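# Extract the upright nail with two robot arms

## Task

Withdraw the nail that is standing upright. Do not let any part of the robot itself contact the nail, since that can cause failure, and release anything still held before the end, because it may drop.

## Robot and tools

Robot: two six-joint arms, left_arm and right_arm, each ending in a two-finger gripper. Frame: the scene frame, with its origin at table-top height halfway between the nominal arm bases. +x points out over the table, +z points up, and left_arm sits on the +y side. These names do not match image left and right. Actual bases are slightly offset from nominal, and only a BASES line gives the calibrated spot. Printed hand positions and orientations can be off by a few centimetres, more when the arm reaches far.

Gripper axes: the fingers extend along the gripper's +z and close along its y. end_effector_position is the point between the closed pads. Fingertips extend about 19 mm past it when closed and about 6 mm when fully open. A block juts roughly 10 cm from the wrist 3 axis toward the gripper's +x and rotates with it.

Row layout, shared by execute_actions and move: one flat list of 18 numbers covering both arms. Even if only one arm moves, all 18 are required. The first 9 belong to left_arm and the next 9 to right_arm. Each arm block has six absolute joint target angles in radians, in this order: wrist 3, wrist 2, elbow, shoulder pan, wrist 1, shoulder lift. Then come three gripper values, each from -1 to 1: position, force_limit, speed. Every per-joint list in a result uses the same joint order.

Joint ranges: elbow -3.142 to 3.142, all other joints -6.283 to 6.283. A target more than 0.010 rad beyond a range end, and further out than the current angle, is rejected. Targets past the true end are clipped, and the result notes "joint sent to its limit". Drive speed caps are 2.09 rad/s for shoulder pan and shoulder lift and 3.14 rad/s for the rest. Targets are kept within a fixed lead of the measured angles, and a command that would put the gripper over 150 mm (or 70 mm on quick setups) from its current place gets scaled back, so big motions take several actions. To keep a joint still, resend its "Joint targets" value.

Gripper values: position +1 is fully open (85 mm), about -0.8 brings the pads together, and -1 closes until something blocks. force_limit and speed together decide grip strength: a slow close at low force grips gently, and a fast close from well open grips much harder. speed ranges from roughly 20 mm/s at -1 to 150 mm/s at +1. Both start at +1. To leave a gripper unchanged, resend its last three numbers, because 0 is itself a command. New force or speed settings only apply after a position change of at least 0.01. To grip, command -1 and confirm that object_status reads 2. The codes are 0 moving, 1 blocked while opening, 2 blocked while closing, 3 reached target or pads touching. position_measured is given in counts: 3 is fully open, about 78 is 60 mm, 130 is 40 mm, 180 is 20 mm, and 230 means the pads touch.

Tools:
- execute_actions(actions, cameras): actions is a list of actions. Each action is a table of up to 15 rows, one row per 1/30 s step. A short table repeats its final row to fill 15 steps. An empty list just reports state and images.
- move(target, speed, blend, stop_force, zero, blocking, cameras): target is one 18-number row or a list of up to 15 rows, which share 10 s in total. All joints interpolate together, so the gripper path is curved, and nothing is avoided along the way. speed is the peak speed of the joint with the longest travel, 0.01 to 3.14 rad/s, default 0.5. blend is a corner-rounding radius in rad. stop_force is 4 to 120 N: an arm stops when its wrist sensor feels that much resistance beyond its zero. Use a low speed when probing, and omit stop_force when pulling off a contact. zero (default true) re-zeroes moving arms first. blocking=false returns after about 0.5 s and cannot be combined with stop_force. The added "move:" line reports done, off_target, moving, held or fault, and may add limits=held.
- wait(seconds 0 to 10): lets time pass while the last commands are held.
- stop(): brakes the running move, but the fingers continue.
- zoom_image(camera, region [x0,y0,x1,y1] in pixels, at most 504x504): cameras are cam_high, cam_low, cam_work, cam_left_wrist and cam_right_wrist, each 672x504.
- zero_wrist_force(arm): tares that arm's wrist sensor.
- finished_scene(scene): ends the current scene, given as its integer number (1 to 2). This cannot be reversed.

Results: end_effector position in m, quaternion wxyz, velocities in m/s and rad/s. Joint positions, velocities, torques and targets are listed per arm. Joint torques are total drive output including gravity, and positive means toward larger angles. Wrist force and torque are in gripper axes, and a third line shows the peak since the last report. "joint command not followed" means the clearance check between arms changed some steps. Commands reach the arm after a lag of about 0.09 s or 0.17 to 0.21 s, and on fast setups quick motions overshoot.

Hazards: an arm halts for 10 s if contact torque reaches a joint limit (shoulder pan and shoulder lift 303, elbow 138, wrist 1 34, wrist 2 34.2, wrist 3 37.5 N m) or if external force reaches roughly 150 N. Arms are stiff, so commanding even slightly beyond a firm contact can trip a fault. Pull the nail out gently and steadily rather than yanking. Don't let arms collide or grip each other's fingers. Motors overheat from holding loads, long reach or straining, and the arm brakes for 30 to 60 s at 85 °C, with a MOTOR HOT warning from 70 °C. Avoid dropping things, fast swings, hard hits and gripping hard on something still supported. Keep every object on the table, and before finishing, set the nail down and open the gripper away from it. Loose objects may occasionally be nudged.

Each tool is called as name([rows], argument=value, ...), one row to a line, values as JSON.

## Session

execute_actions(actions=[])

Scene clock: 0.00 s.
left_arm: end_effector_position=(+1.0418, +0.2820, +0.3278) position_measured=3 object_status=3 end_effector_quat_wxyz=(-0.130, +0.466, +0.872, +0.072) | right_arm: end_effector_position=(+0.3079, +0.0583, +0.1558) position_measured=3 object_status=3 end_effector_quat_wxyz=(-0.323, -0.266, +0.900, -0.118)
Joint names: [wrist 3, wrist 2, elbow, shoulder pan, wrist 1, shoulder lift]
Joint positions: left_arm=[0.527 -1.413 0.393 -0.417 -1.123 -0.586] | right_arm=[0.606 1.984 -1.752 4.451 -1.586 -1.961]
Joint velocities: within noise
Joint torques (N m): no reading
Motor temperatures (°C): left_arm=[32 32 29 26 35 30] | right_arm=[33 25 29 31 36 29]
Wrist force (N): no reading
Wrist torque (N m): no reading
Wrist force, peak (N): no reading
Joint targets: left_arm=[0.527 -1.413 0.393 -0.417 -1.123 -0.586] | right_arm=[0.606 1.984 -1.752 4.451 -1.586 -1.961]
Tool commands: left_gripper/position=+1.0 left_gripper/force_limit=+1.0 left_gripper/speed=+1.0 right_gripper/position=+1.0 right_gripper/force_limit=+1.0 right_gripper/speed=+1.0

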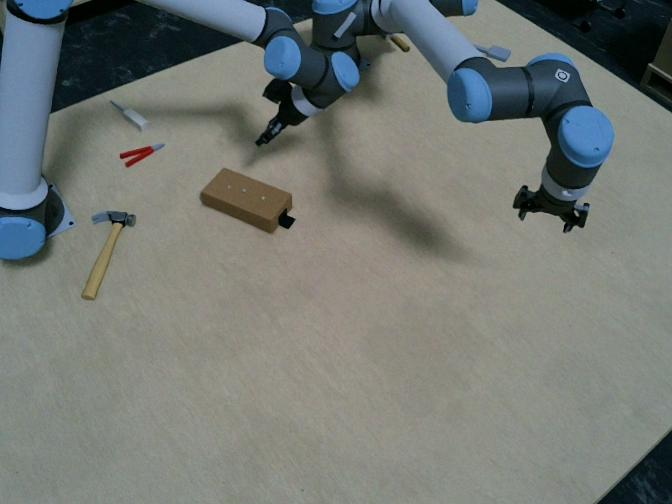

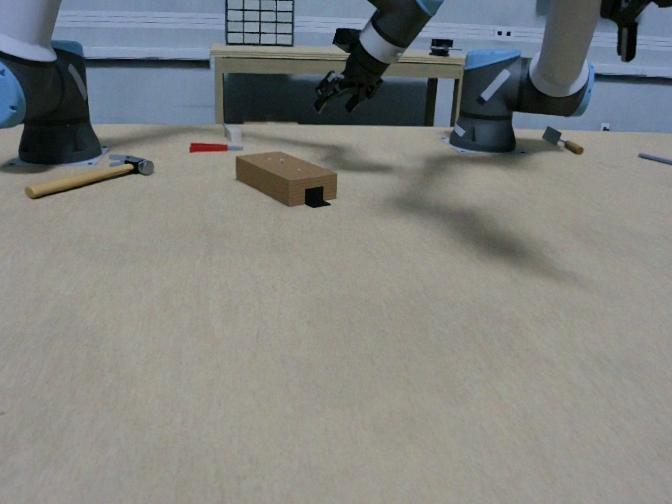

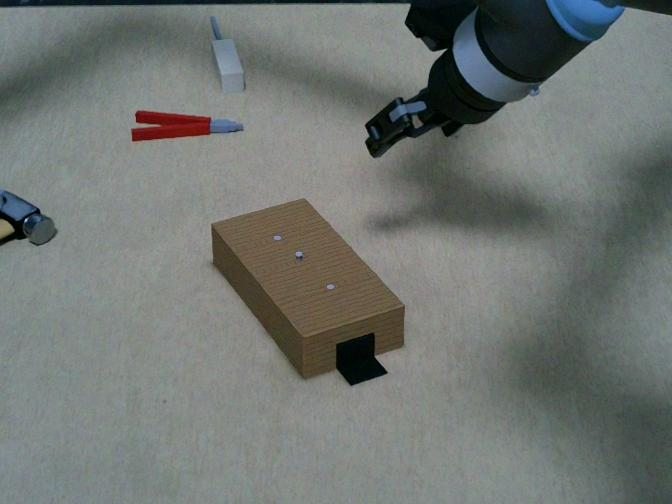

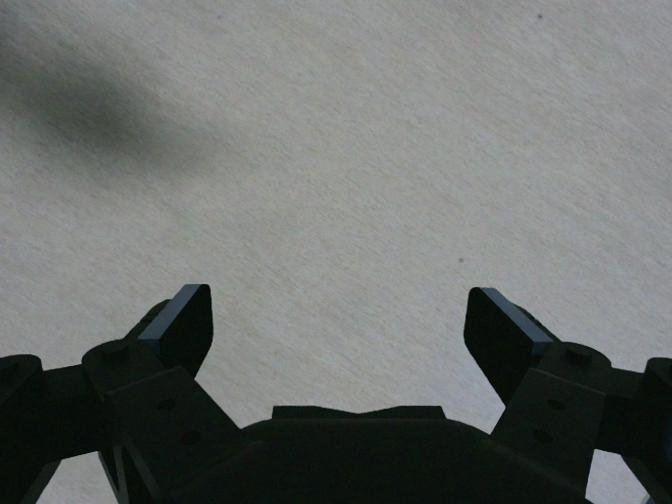

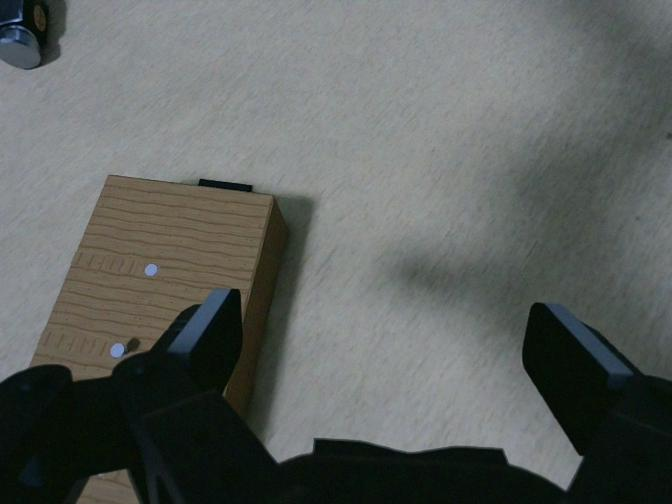

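move(target=[0.527,-1.413,0.393,-0.417,-1.123,-0.586,1,1,1,-1.5525,1.5708,-2.3878,3.9627,-1.4626,-0.8620,1,1,1], speed=0.8, cameras=["cam_right_wrist","cam_work","cam_high"])

Scene clock: 5.53 s.
left_arm: end_effector_position=(+1.0414, +0.2816, +0.3276) position_measured=3 object_status=3 end_effector_quat_wxyz=(-0.130, +0.466, +0.872, +0.072) | right_arm: end_effector_position=(+0.4001, -0.4803, +0.3002) position_measured=3 object_status=3 end_effector_quat_wxyz=(+0.000, +0.927, -0.376, +0.000)
Joint names: [wrist 3, wrist 2, elbow, shoulder pan, wrist 1, shoulder lift]
Joint positions: left_arm=[0.527 -1.413 0.393 -0.417 -1.123 -0.586] | right_arm=[-1.552 1.571 -2.388 3.963 -1.463 -0.862]
Joint torques (N m): left_arm=[2.2 -1 -41.94 -13.57 0.33 -127.89] | right_arm=[-2.93 -2.79 39.64 -18.05 9.83 8.04]
Wrist force (N): left_arm=[0.2 0.1 -0.3] | right_arm=[-2.2 0.6 -1.0]
Wrist torque (N m): left_arm=[0.02 -0.03 0.00] | right_arm=[0.18 -0.14 0.08]
Wrist force, peak (N): left_arm=[0.2 -0.2 -0.7] | right_arm=[-2.9 1.2 -1.0]
Joint targets: left_arm=[0.527 -1.413 0.393 -0.417 -1.123 -0.586] | right_arm=[-1.553 1.571 -2.388 3.963 -1.463 -0.862]
move: done
Images, in order (width x height): cam_high 672x504, cam_work 672x504, cam_right_wrist 672x504.

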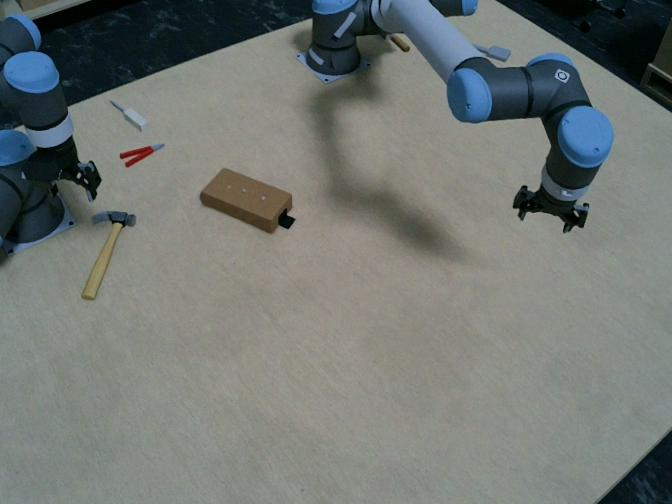

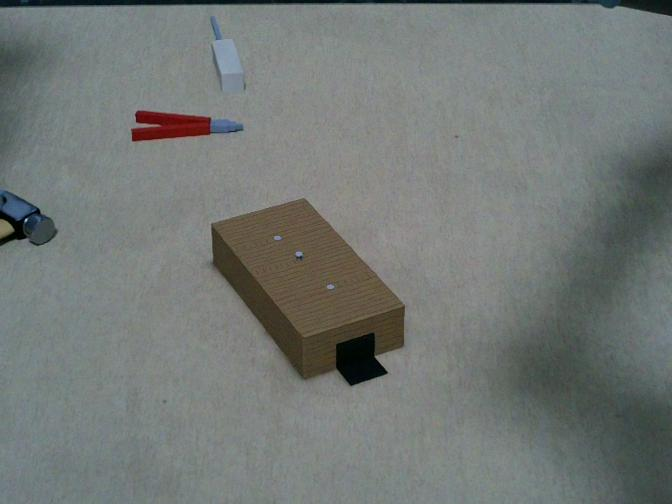

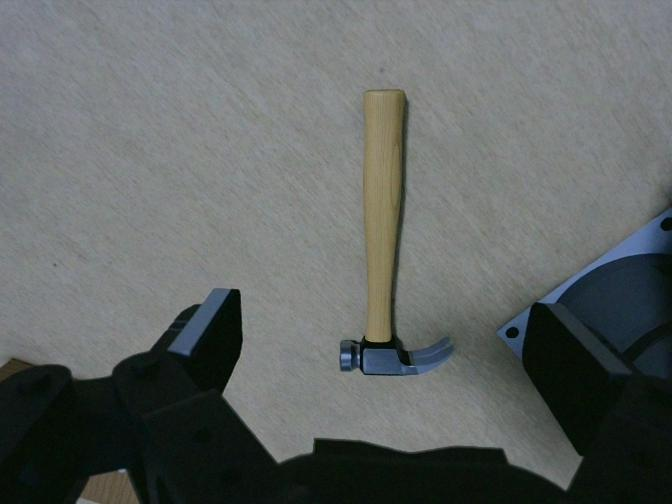

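move([
  [0.527,-1.413,0.393,-0.417,-1.123,-0.586,1,1,1,1.7589,-1.5708,-2.1949,4.1325,1.8950,-1.2709,1,1,1],
  [0.527,-1.413,0.393,-0.417,-1.123,-0.586,1,1,1,1.7589,-1.5708,-2.4303,4.1325,2.3663,-1.5068,1,1,1],
], speed=[1.0,0.4], cameras=["cam_right_wrist","cam_low"])

Scene clock: 12.30 s.
left_arm: end_effector_position=(+1.0414, +0.2816, +0.3276) position_measured=3 object_status=3 end_effector_quat_wxyz=(-0.130, +0.466, +0.872, +0.072) | right_arm: end_effector_position=(+0.3533, -0.4671, +0.1001) position_measured=3 object_status=3 end_effector_quat_wxyz=(+0.000, +0.927, -0.375, +0.000)
Joint names: [wrist 3, wrist 2, elbow, shoulder pan, wrist 1, shoulder lift]
Joint positions: left_arm=[0.527 -1.413 0.393 -0.417 -1.123 -0.586] | right_arm=[1.759 -1.571 -2.43 4.133 2.366 -1.507]
Joint torques (N m): left_arm=[1.7 -1.4 -52.34 -8.02 -1.99 -128.68] | right_arm=[3.21 -2.48 18.5 19.1 0.24 10.7]
Wrist force (N): left_arm=[0.2 -0.1 -0.4] | right_arm=[-1.6 0.4 -1.0]
Wrist torque (N m): left_arm=[-0.01 -0.03 0.00] | right_arm=[0.11 -0.19 0.03]
Wrist force, peak (N): left_arm=[0.6 0.1 -0.5] | right_arm=[-7.4 -1.5 0.3]
Joint targets: left_arm=[0.527 -1.413 0.393 -0.417 -1.123 -0.586] | right_arm=[1.759 -1.571 -2.430 4.133 2.366 -1.507]
move: done
Images, in order (width x height): cam_low 672x504, cam_right_wrist 672x504.

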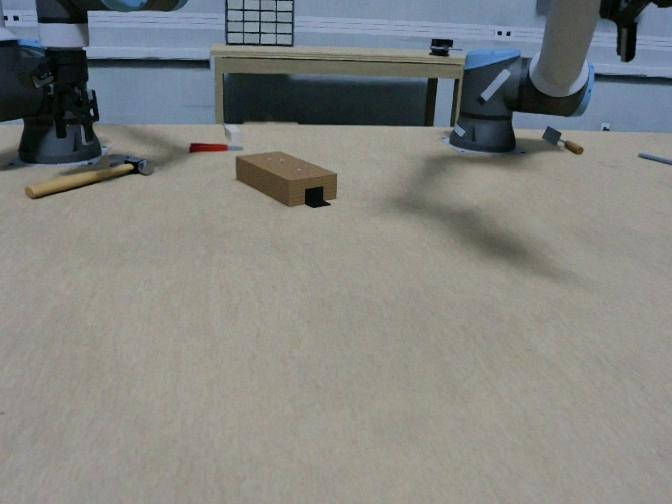

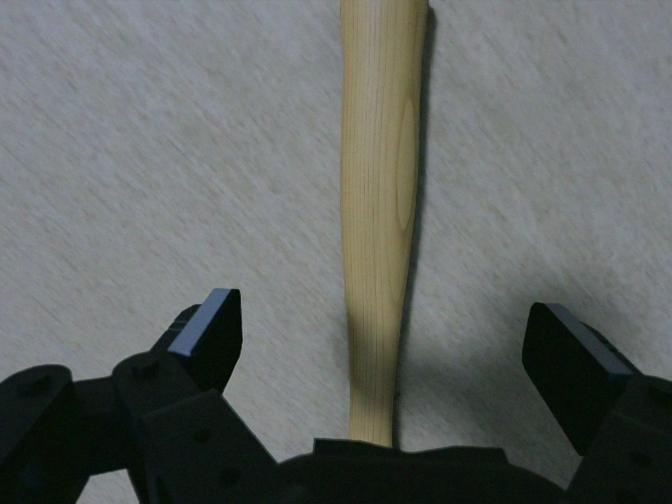

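move([
  [0.527,-1.413,0.393,-0.417,-1.123,-0.586,1,1,1,1.7589,-1.5708,-2.4832,4.1325,2.5598,-1.6474,1,1,1],
  [0.527,-1.413,0.393,-0.417,-1.123,-0.586,1,1,1,1.7589,-1.5708,-2.4982,4.1325,2.6346,-1.7072,1,1,1],
], speed=[0.15,0.03], stop_force=6, cameras=["cam_right_wrist","cam_low"])

Scene clock: 17.63 s.
left_arm: end_effector_position=(+1.0414, +0.2816, +0.3276) position_measured=3 object_status=3 end_effector_quat_wxyz=(-0.130, +0.466, +0.872, +0.072) | right_arm: end_effector_position=(+0.3533, -0.4671, +0.0071) position_measured=3 object_status=3 end_effector_quat_wxyz=(+0.000, +0.927, -0.375, +0.000)
Joint names: [wrist 3, wrist 2, elbow, shoulder pan, wrist 1, shoulder lift]
Joint positions: left_arm=[0.527 -1.413 0.393 -0.417 -1.123 -0.586] | right_arm=[1.759 -1.571 -2.496 4.133 2.626 -1.7]
Joint torques (N m): left_arm=[1.57 -1.09 -55.35 -0.11 -3.79 -129.02] | right_arm=[3 -1.68 19.15 16.54 -8.01 43.65]
Wrist force (N): left_arm=[0.0 -0.2 -0.4] | right_arm=[1.1 -1.7 -9.2]
Wrist torque (N m): left_arm=[-0.02 -0.01 0.00] | right_arm=[-0.37 -0.32 0.04]
Wrist force, peak (N): left_arm=[0.5 -0.2 -0.7] | right_arm=[-0.7 -13.3 -54.1]
Joint targets: left_arm=[0.527 -1.413 0.393 -0.417 -1.123 -0.586] | right_arm=[1.759 -1.571 -2.496 4.133 2.626 -1.700]
move: contact (right_arm); path passed 1 of 2 targets
Images, in order (width x height): cam_low 672x504, cam_right_wrist 672x504.

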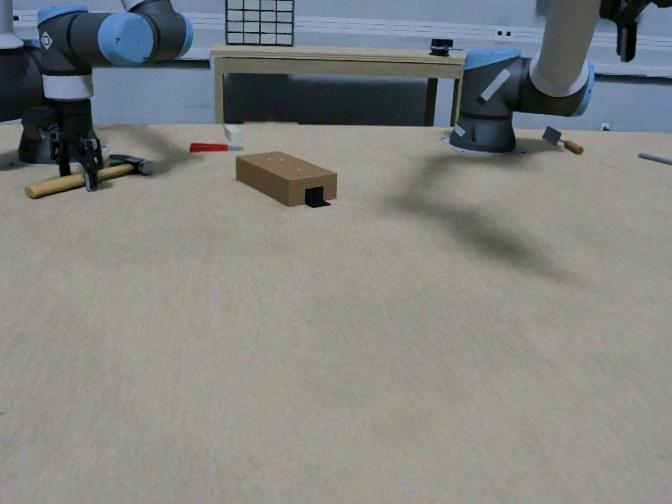

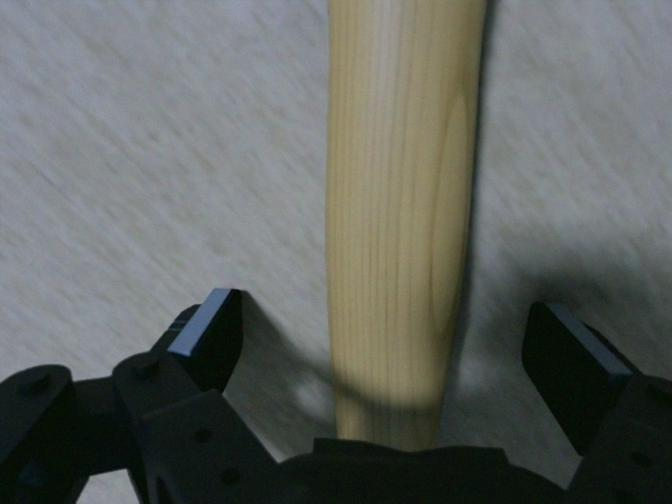

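move(target=[0.527,-1.413,0.393,-0.417,-1.123,-0.586,1,1,1,1.7589,-1.5708,-2.4891,4.1325,2.5873,-1.6690,1,1,1], speed=0.05, cameras=[])

move(target=[0.527,-1.413,0.393,-0.417,-1.123,-0.586,1,1,1,1.7589,-1.5708,-2.4891,4.1325,2.5873,-1.6690,-1,1,-0.2], cameras=["cam_right_wrist"])

Scene clock: 19.27 s.
left_arm: end_effector_position=(+1.0414, +0.2816, +0.3276) position_measured=3 object_status=3 end_effector_quat_wxyz=(-0.130, +0.466, +0.872, +0.072) | right_arm: end_effector_position=(+0.3533, -0.4671, +0.0205) position_measured=3 object_status=3 end_effector_quat_wxyz=(+0.000, +0.927, -0.375, +0.000)
Joint names: [wrist 3, wrist 2, elbow, shoulder pan, wrist 1, shoulder lift]
Joint positions: left_arm=[0.527 -1.413 0.393 -0.417 -1.123 -0.586] | right_arm=[1.759 -1.571 -2.489 4.133 2.587 -1.669]
Joint torques (N m): left_arm=[1.29 -1.76 -56.14 -2.32 -4.34 -126.28] | right_arm=[2.94 -1.68 23.63 14.43 -9.95 46.53]
Wrist force (N): left_arm=[0.1 -0.1 -0.3] | right_arm=[-0.6 0.3 -0.9]
Wrist torque (N m): left_arm=[-0.02 -0.02 0.00] | right_arm=[0.01 -0.31 0.12]
Wrist force, peak (N): left_arm=[0.6 -0.1 -0.4] | right_arm=[1.1 -1.6 -9.3]
Joint targets: left_arm=[0.527 -1.413 0.393 -0.417 -1.123 -0.586] | right_arm=[1.759 -1.571 -2.489 4.133 2.587 -1.669]
move: done
No camera images: "cameras" was empty.

Scene clock: 20.37 s.
left_arm: end_effector_position=(+1.0414, +0.2816, +0.3276) position_measured=3 object_status=3 end_effector_quat_wxyz=(-0.130, +0.466, +0.872, +0.072) | right_arm: end_effector_position=(+0.3533, -0.4671, +0.0206) position_measured=152 object_status=0 end_effector_quat_wxyz=(+0.000, +0.927, -0.375, +0.000)
Joint names: [wrist 3, wrist 2, elbow, shoulder pan, wrist 1, shoulder lift]
Joint positions: left_arm=[0.527 -1.413 0.393 -0.417 -1.123 -0.586] | right_arm=[1.759 -1.571 -2.489 4.133 2.587 -1.669]
Joint torques (N m): left_arm=[1.12 -1.08 -55.92 -0.63 -4.09 -125.39] | right_arm=[2.8 -1.7 17.53 14.07 0 33.25]
Wrist force (N): left_arm=[0.0 -0.1 -0.1] | right_arm=[-0.8 1.5 -32.6]
Wrist torque (N m): left_arm=[-0.01 0.00 0.00] | right_arm=[-0.03 -0.27 -0.33]
Wrist force, peak (N): left_arm=[0.3 -0.1 -0.6] | right_arm=[-1.4 1.6 -34.3]
Joint targets: left_arm=[0.527 -1.413 0.393 -0.417 -1.123 -0.586] | right_arm=[1.759 -1.571 -2.489 4.133 2.587 -1.669]
move: done
Images, in order (width x height): cam_right_wrist 672x504.

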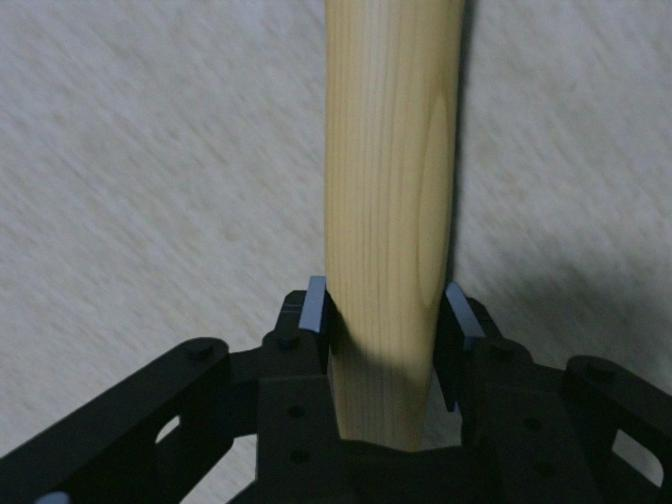

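move(target=[0.4791,-1.571,1.6330,-1.0747,-1.6739,-1.5299,1,1,1,1.7589,-1.5708,-2.1949,4.1325,1.8950,-1.2709,-1,1,-0.2], speed=0.4)

zoom_image(camera="cam_left_wrist", region=[200, 60, 500, 285])

zoom_image(camera="cam_work", region=[200, 190, 420, 355])

Scene clock: 26.93 s.
left_arm: end_effector_position=(+0.4196, +0.0000, +0.4501) position_measured=3 object_status=3 end_effector_quat_wxyz=(+0.000, +0.707, +0.707, +0.000) | right_arm: end_effector_position=(+0.3532, -0.4672, +0.3000) position_measured=152 object_status=2 end_effector_quat_wxyz=(+0.000, +0.927, -0.375, +0.000)
Joint names: [wrist 3, wrist 2, elbow, shoulder pan, wrist 1, shoulder lift]
Joint positions: left_arm=[0.479 -1.571 1.633 -1.075 -1.674 -1.53] | right_arm=[1.759 -1.571 -2.195 4.133 1.895 -1.271]
Joint torques (N m): left_arm=[-2.1 -2.32 -41.36 -12.52 -9.22 -63.32] | right_arm=[2.57 -0.54 44.32 7.2 -11.06 28.92]
Wrist force (N): left_arm=[-0.1 -0.8 -0.9] | right_arm=[-1.3 0.2 4.8]
Wrist torque (N m): left_arm=[-0.16 -0.01 0.08] | right_arm=[0.03 -0.10 0.09]
Wrist force, peak (N): left_arm=[0.7 2.6 1.5] | right_arm=[-1.5 1.3 -37.4]
Joint targets: left_arm=[0.479 -1.571 1.633 -1.075 -1.674 -1.530] | right_arm=[1.759 -1.571 -2.195 4.133 1.895 -1.271]
move: done

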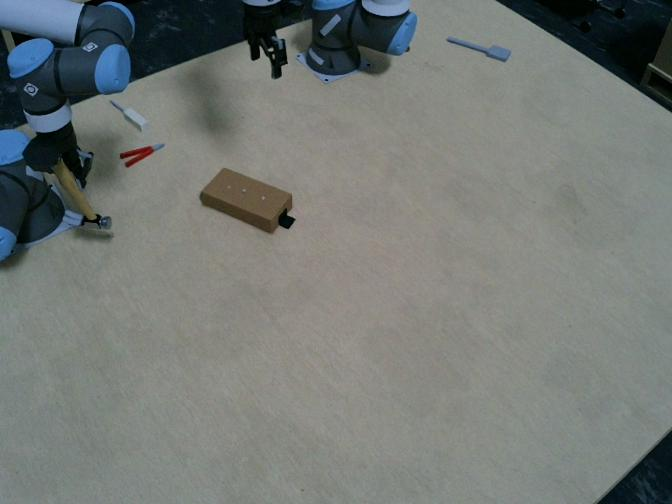

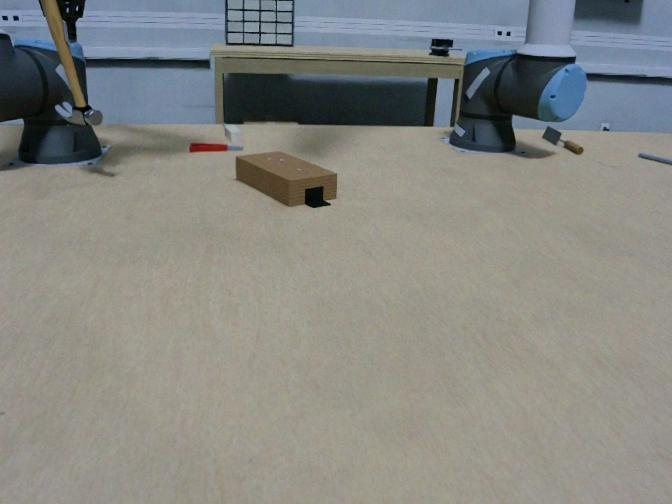

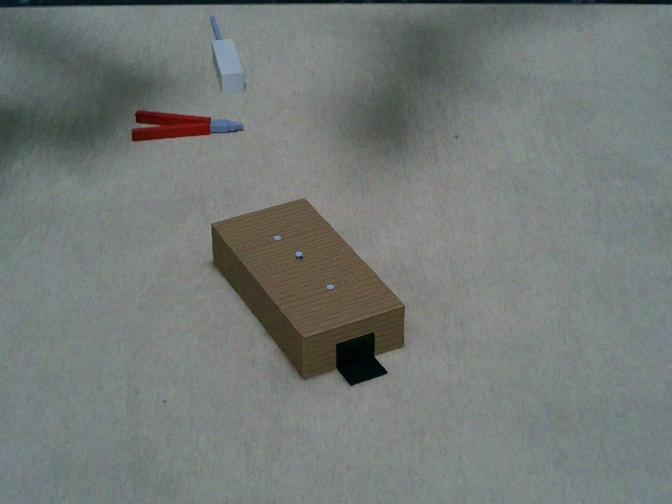

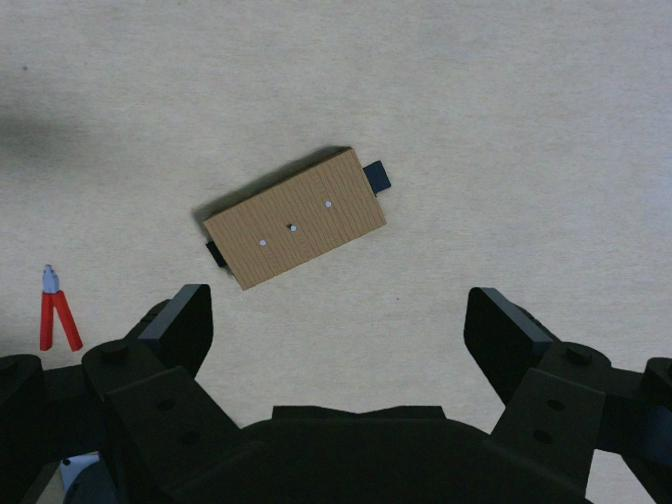

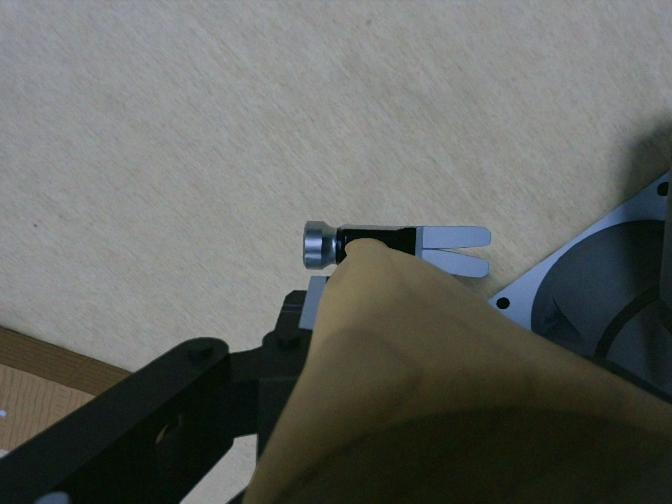

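Scaled by 1.680 from the camera's 672x504 image, which has a finer 960x720 frame.

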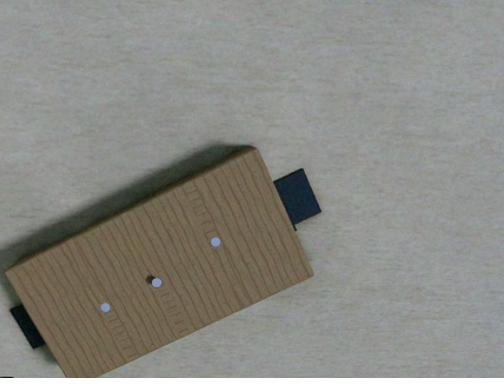

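Scaled by 2.291 from the camera's 672x504 image, which has a finer 960x720 frame.

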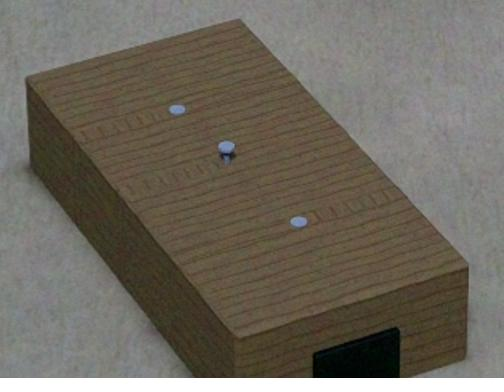

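move([
  [0.4791,-1.571,1.3624,-1.0747,-1.4105,-1.5227,1,1,1,1.7589,-1.5708,-2.1949,4.1325,1.8950,-1.2709,-1,1,-0.2],
  [0.4791,-1.571,1.3624,-1.0747,-1.4105,-1.5227,1,1,1,0.0,-0.1143,-2.1514,5.0397,3.7836,-1.6322,-1,1,-0.2],
], speed=[0.4,0.5])

Scene clock: 34.97 s.
left_arm: end_effector_position=(+0.4196, +0.0000, +0.6000) position_measured=3 object_status=3 end_effector_quat_wxyz=(+0.000, +0.707, +0.707, +0.000) | right_arm: end_effector_position=(+0.3389, +0.0731, +0.3302) position_measured=157 object_status=2 end_effector_quat_wxyz=(-0.154, +0.690, +0.154, +0.690)
Joint names: [wrist 3, wrist 2, elbow, shoulder pan, wrist 1, shoulder lift]
Joint positions: left_arm=[0.479 -1.571 1.362 -1.075 -1.41 -1.523] | right_arm=[0 -0.114 -2.151 5.04 3.784 -1.632]
Joint torques (N m): left_arm=[-1.56 -0.06 -46.68 -2.19 -2.51 -57.06] | right_arm=[-2.87 3.87 41.23 20.05 4.7 36.51]
Wrist force (N): left_arm=[-0.5 -0.8 -0.9] | right_arm=[-3.7 -0.2 1.3]
Wrist torque (N m): left_arm=[-0.17 0.03 0.06] | right_arm=[0.22 -0.41 0.01]
Wrist force, peak (N): left_arm=[0.0 -0.8 -3.7] | right_arm=[-3.6 2.1 3.8]
Joint targets: left_arm=[0.479 -1.571 1.362 -1.075 -1.411 -1.523] | right_arm=[0.000 -0.114 -2.151 5.040 3.784 -1.632]
move: done

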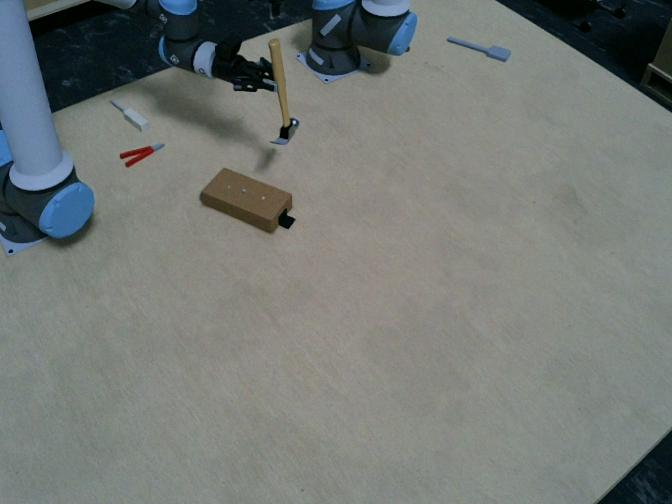

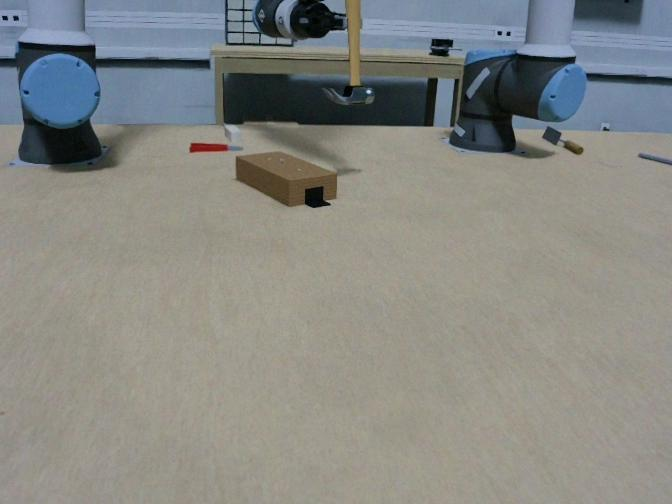

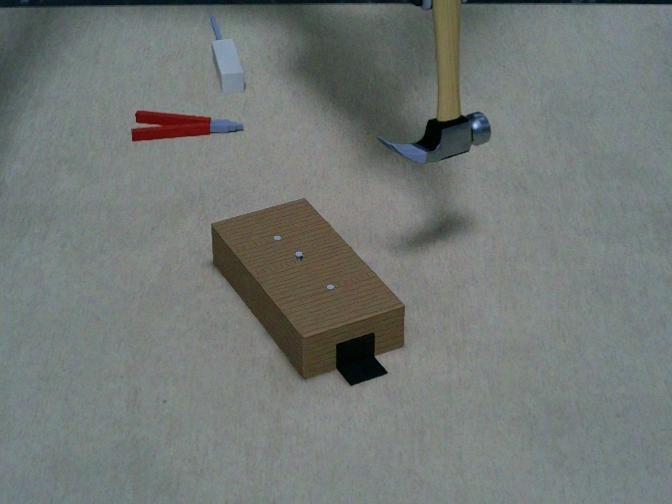

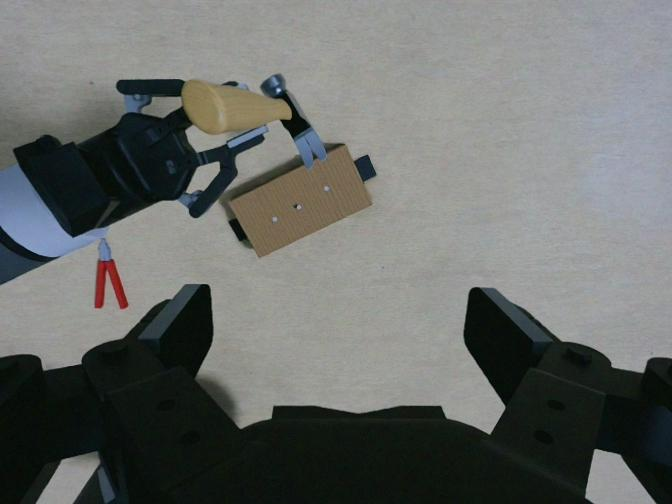

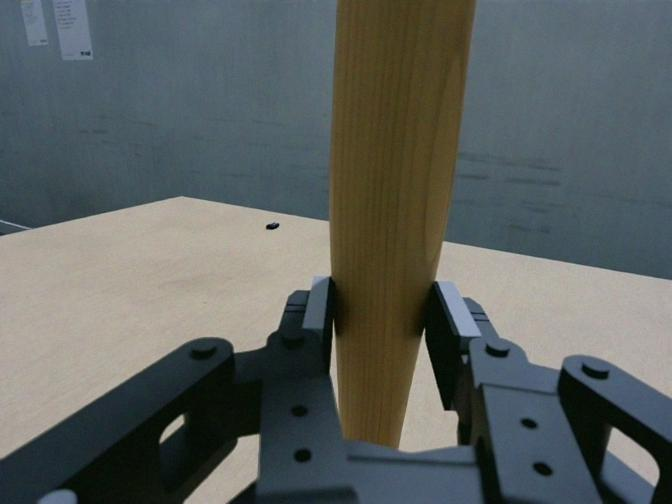

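move([
  [0.4791,-1.571,1.3624,-1.0747,-1.4105,-1.5227,1,1,1,0.733,-0.1446,-2.4149,5.0094,4.0922,-1.6773,-1,1,-0.2],
  [0.4791,-1.571,1.6008,-1.0747,-1.6389,-1.5327,1,1,1,0.733,-0.1446,-2.4149,5.0094,4.0922,-1.6773,-1,1,-0.2],
], speed=[0.35,0.4])

zoom_image(camera="cam_work", region=[240, 190, 360, 280])

zoom_image(camera="cam_left_wrist", region=[240, 170, 340, 245])

zoom_image(camera="cam_low", region=[230, 90, 350, 180])

Scene clock: 39.57 s.
left_arm: end_effector_position=(+0.4195, +0.0001, +0.4702) position_measured=3 object_status=3 end_effector_quat_wxyz=(+0.000, +0.707, +0.707, +0.000) | right_arm: end_effector_position=(+0.3833, -0.0211, +0.2050) position_measured=157 object_status=2 end_effector_quat_wxyz=(-0.391, +0.700, -0.103, +0.589)
Joint names: [wrist 3, wrist 2, elbow, shoulder pan, wrist 1, shoulder lift]
Joint positions: left_arm=[0.479 -1.571 1.601 -1.075 -1.639 -1.533] | right_arm=[0.733 -0.145 -2.415 5.009 4.092 -1.677]
Joint torques (N m): left_arm=[-1.69 -0.03 -42.79 -2.65 -9.27 -62.93] | right_arm=[3.53 -2.52 20.72 -17.1 4.19 31.12]
Wrist force (N): left_arm=[0.0 -0.7 -0.7] | right_arm=[-3.4 2.6 1.7]
Wrist torque (N m): left_arm=[-0.14 0.00 0.05] | right_arm=[0.31 -0.35 -0.47]
Wrist force, peak (N): left_arm=[0.1 -0.9 -3.2] | right_arm=[-3.6 3.6 2.1]
Joint targets: left_arm=[0.479 -1.571 1.601 -1.075 -1.639 -1.533] | right_arm=[0.733 -0.145 -2.415 5.009 4.092 -1.677]
move: done

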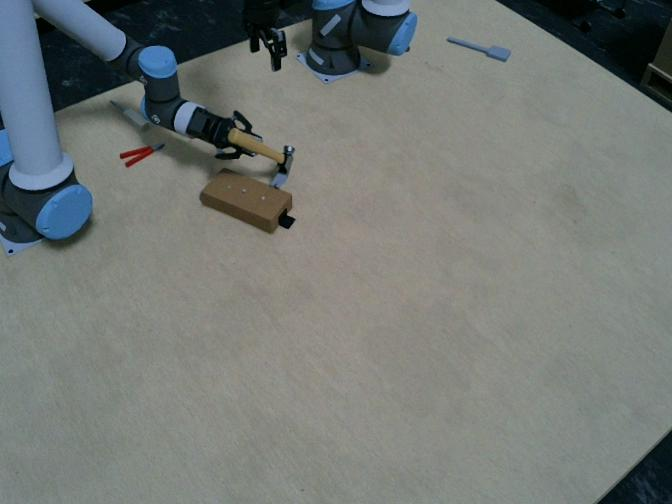

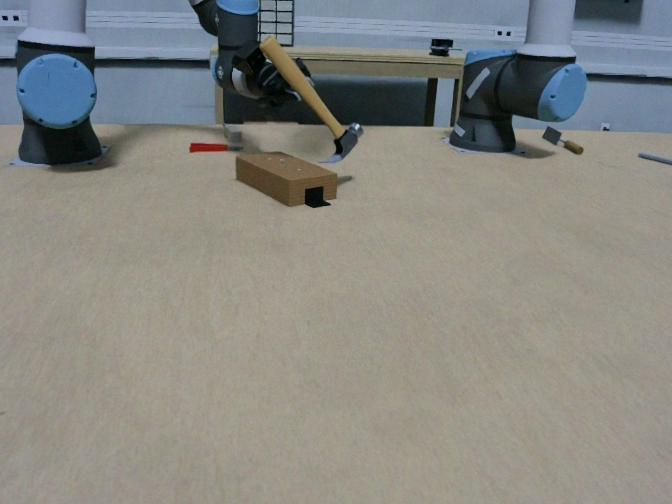

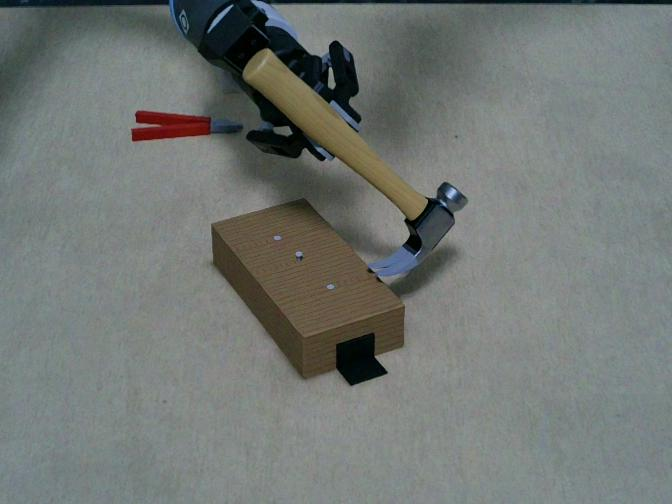

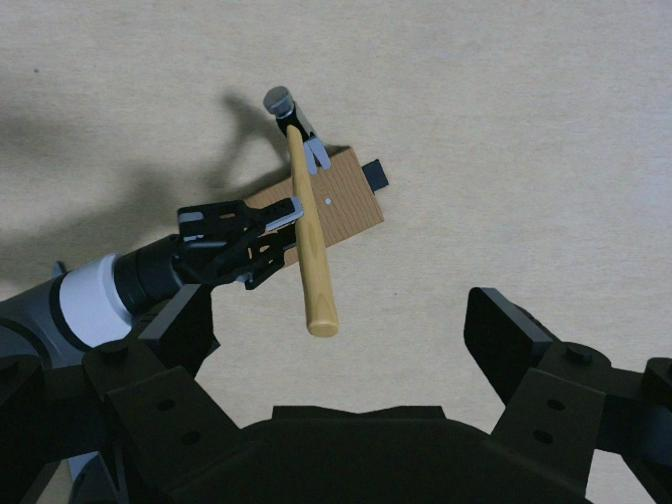

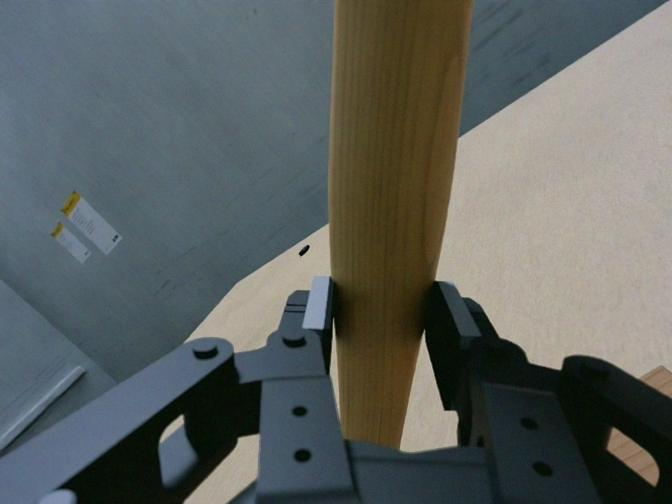

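Scaled by 4.200 from the camera's 672x504 image, which has a finer 960x720 frame.

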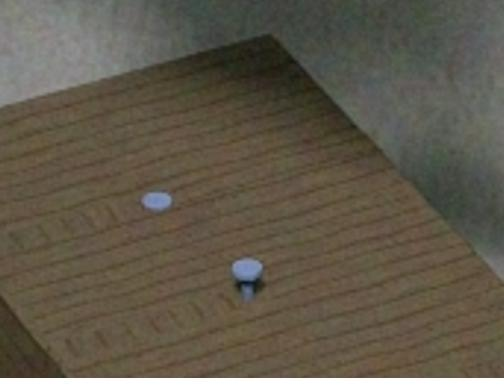

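Scaled by 5.040 from the camera's 672x504 image, which has a finer 960x720 frame.

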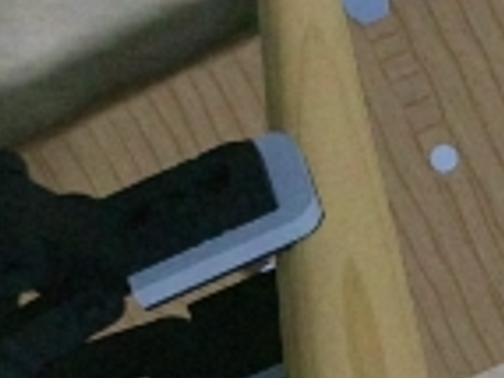

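Scaled by 4.200 from the camera's 672x504 image, which has a finer 960x720 frame.

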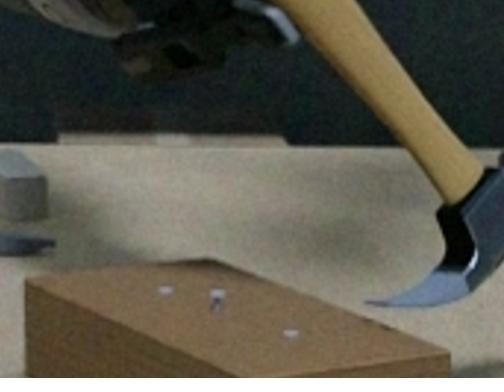

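move(target=[0.4791,-1.571,1.6008,-1.0747,-1.6389,-1.5327,1,1,1,0.733,0.0286,-2.5067,5.1826,4.1019,-1.5952,-1,1,-0.2], speed=0.15, stop_force=20, cameras=["cam_work","cam_left_wrist","cam_low"])

zoom_image(camera="cam_work", region=[260, 200, 380, 290])

zoom_image(camera="cam_left_wrist", region=[240, 150, 340, 225])

zoom_image(camera="cam_low", region=[230, 90, 350, 180])

Scene clock: 42.93 s.
left_arm: end_effector_position=(+0.4195, +0.0001, +0.4701) position_measured=3 object_status=3 end_effector_quat_wxyz=(+0.000, +0.707, +0.707, +0.000) | right_arm: end_effector_position=(+0.3330, -0.0676, +0.2051) position_measured=157 object_status=2 end_effector_quat_wxyz=(-0.391, +0.700, -0.103, +0.589)
Joint names: [wrist 3, wrist 2, elbow, shoulder pan, wrist 1, shoulder lift]
Joint positions: left_arm=[0.479 -1.571 1.601 -1.075 -1.639 -1.533] | right_arm=[0.733 0.029 -2.507 5.183 4.102 -1.595]
Joint torques (N m): left_arm=[-2 0.31 -51.08 1.09 -6.05 -49.37] | right_arm=[2.51 3.98 20.26 20.67 3.29 47.43]
Wrist force (N): left_arm=[0.3 -0.7 -0.9] | right_arm=[-3.1 2.9 1.6]
Wrist torque (N m): left_arm=[-0.16 -0.06 0.05] | right_arm=[0.34 -0.44 -0.49]
Wrist force, peak (N): left_arm=[0.1 -0.7 -1.0] | right_arm=[-4.7 2.0 2.9]
Joint targets: left_arm=[0.479 -1.571 1.601 -1.075 -1.639 -1.533] | right_arm=[0.733 0.029 -2.507 5.183 4.102 -1.595]
move: done
Images, in order (width x height): cam_low 672x504, cam_work 672x504, cam_left_wrist 672x504.

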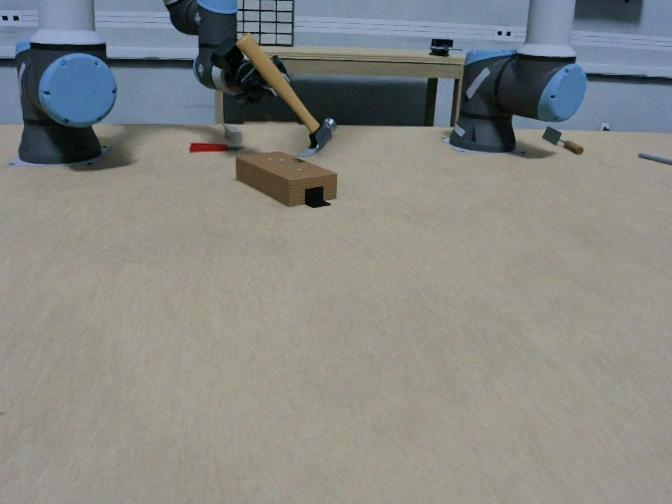

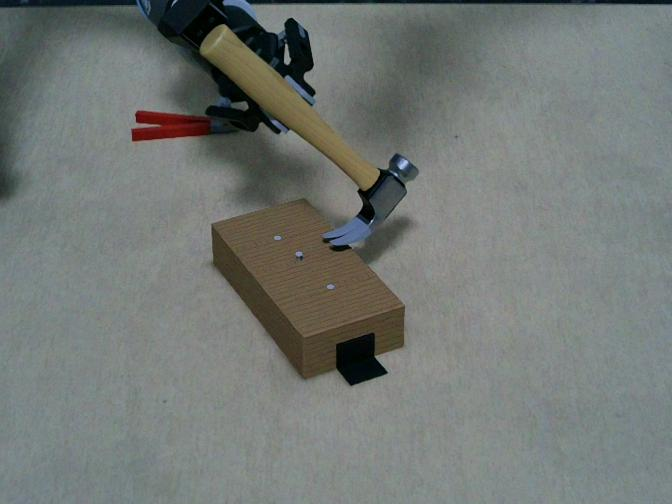

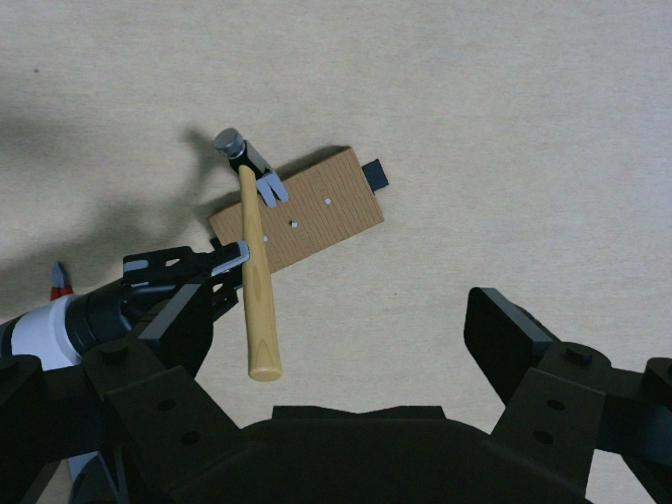

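Scaled by 4.200 from the camera's 672x504 image, which has a finer 960x720 frame.

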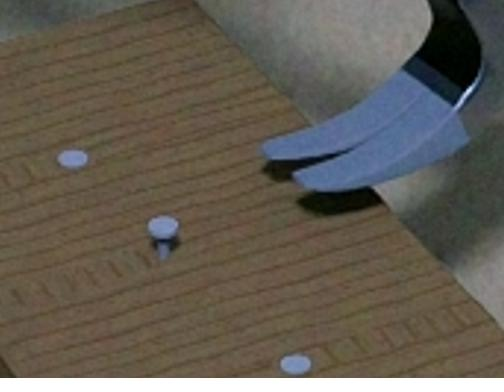

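Scaled by 5.040 from the camera's 672x504 image, which has a finer 960x720 frame.

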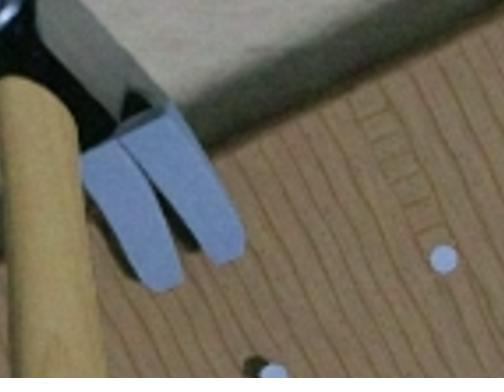

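Scaled by 4.200 from the camera's 672x504 image, which has a finer 960x720 frame.

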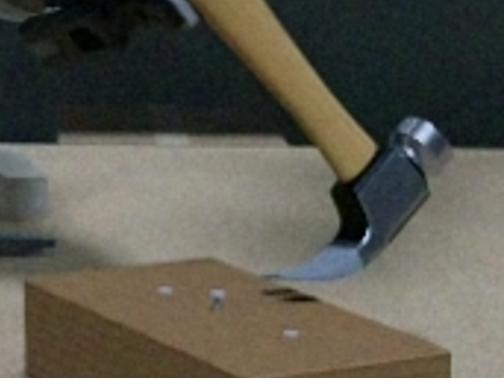

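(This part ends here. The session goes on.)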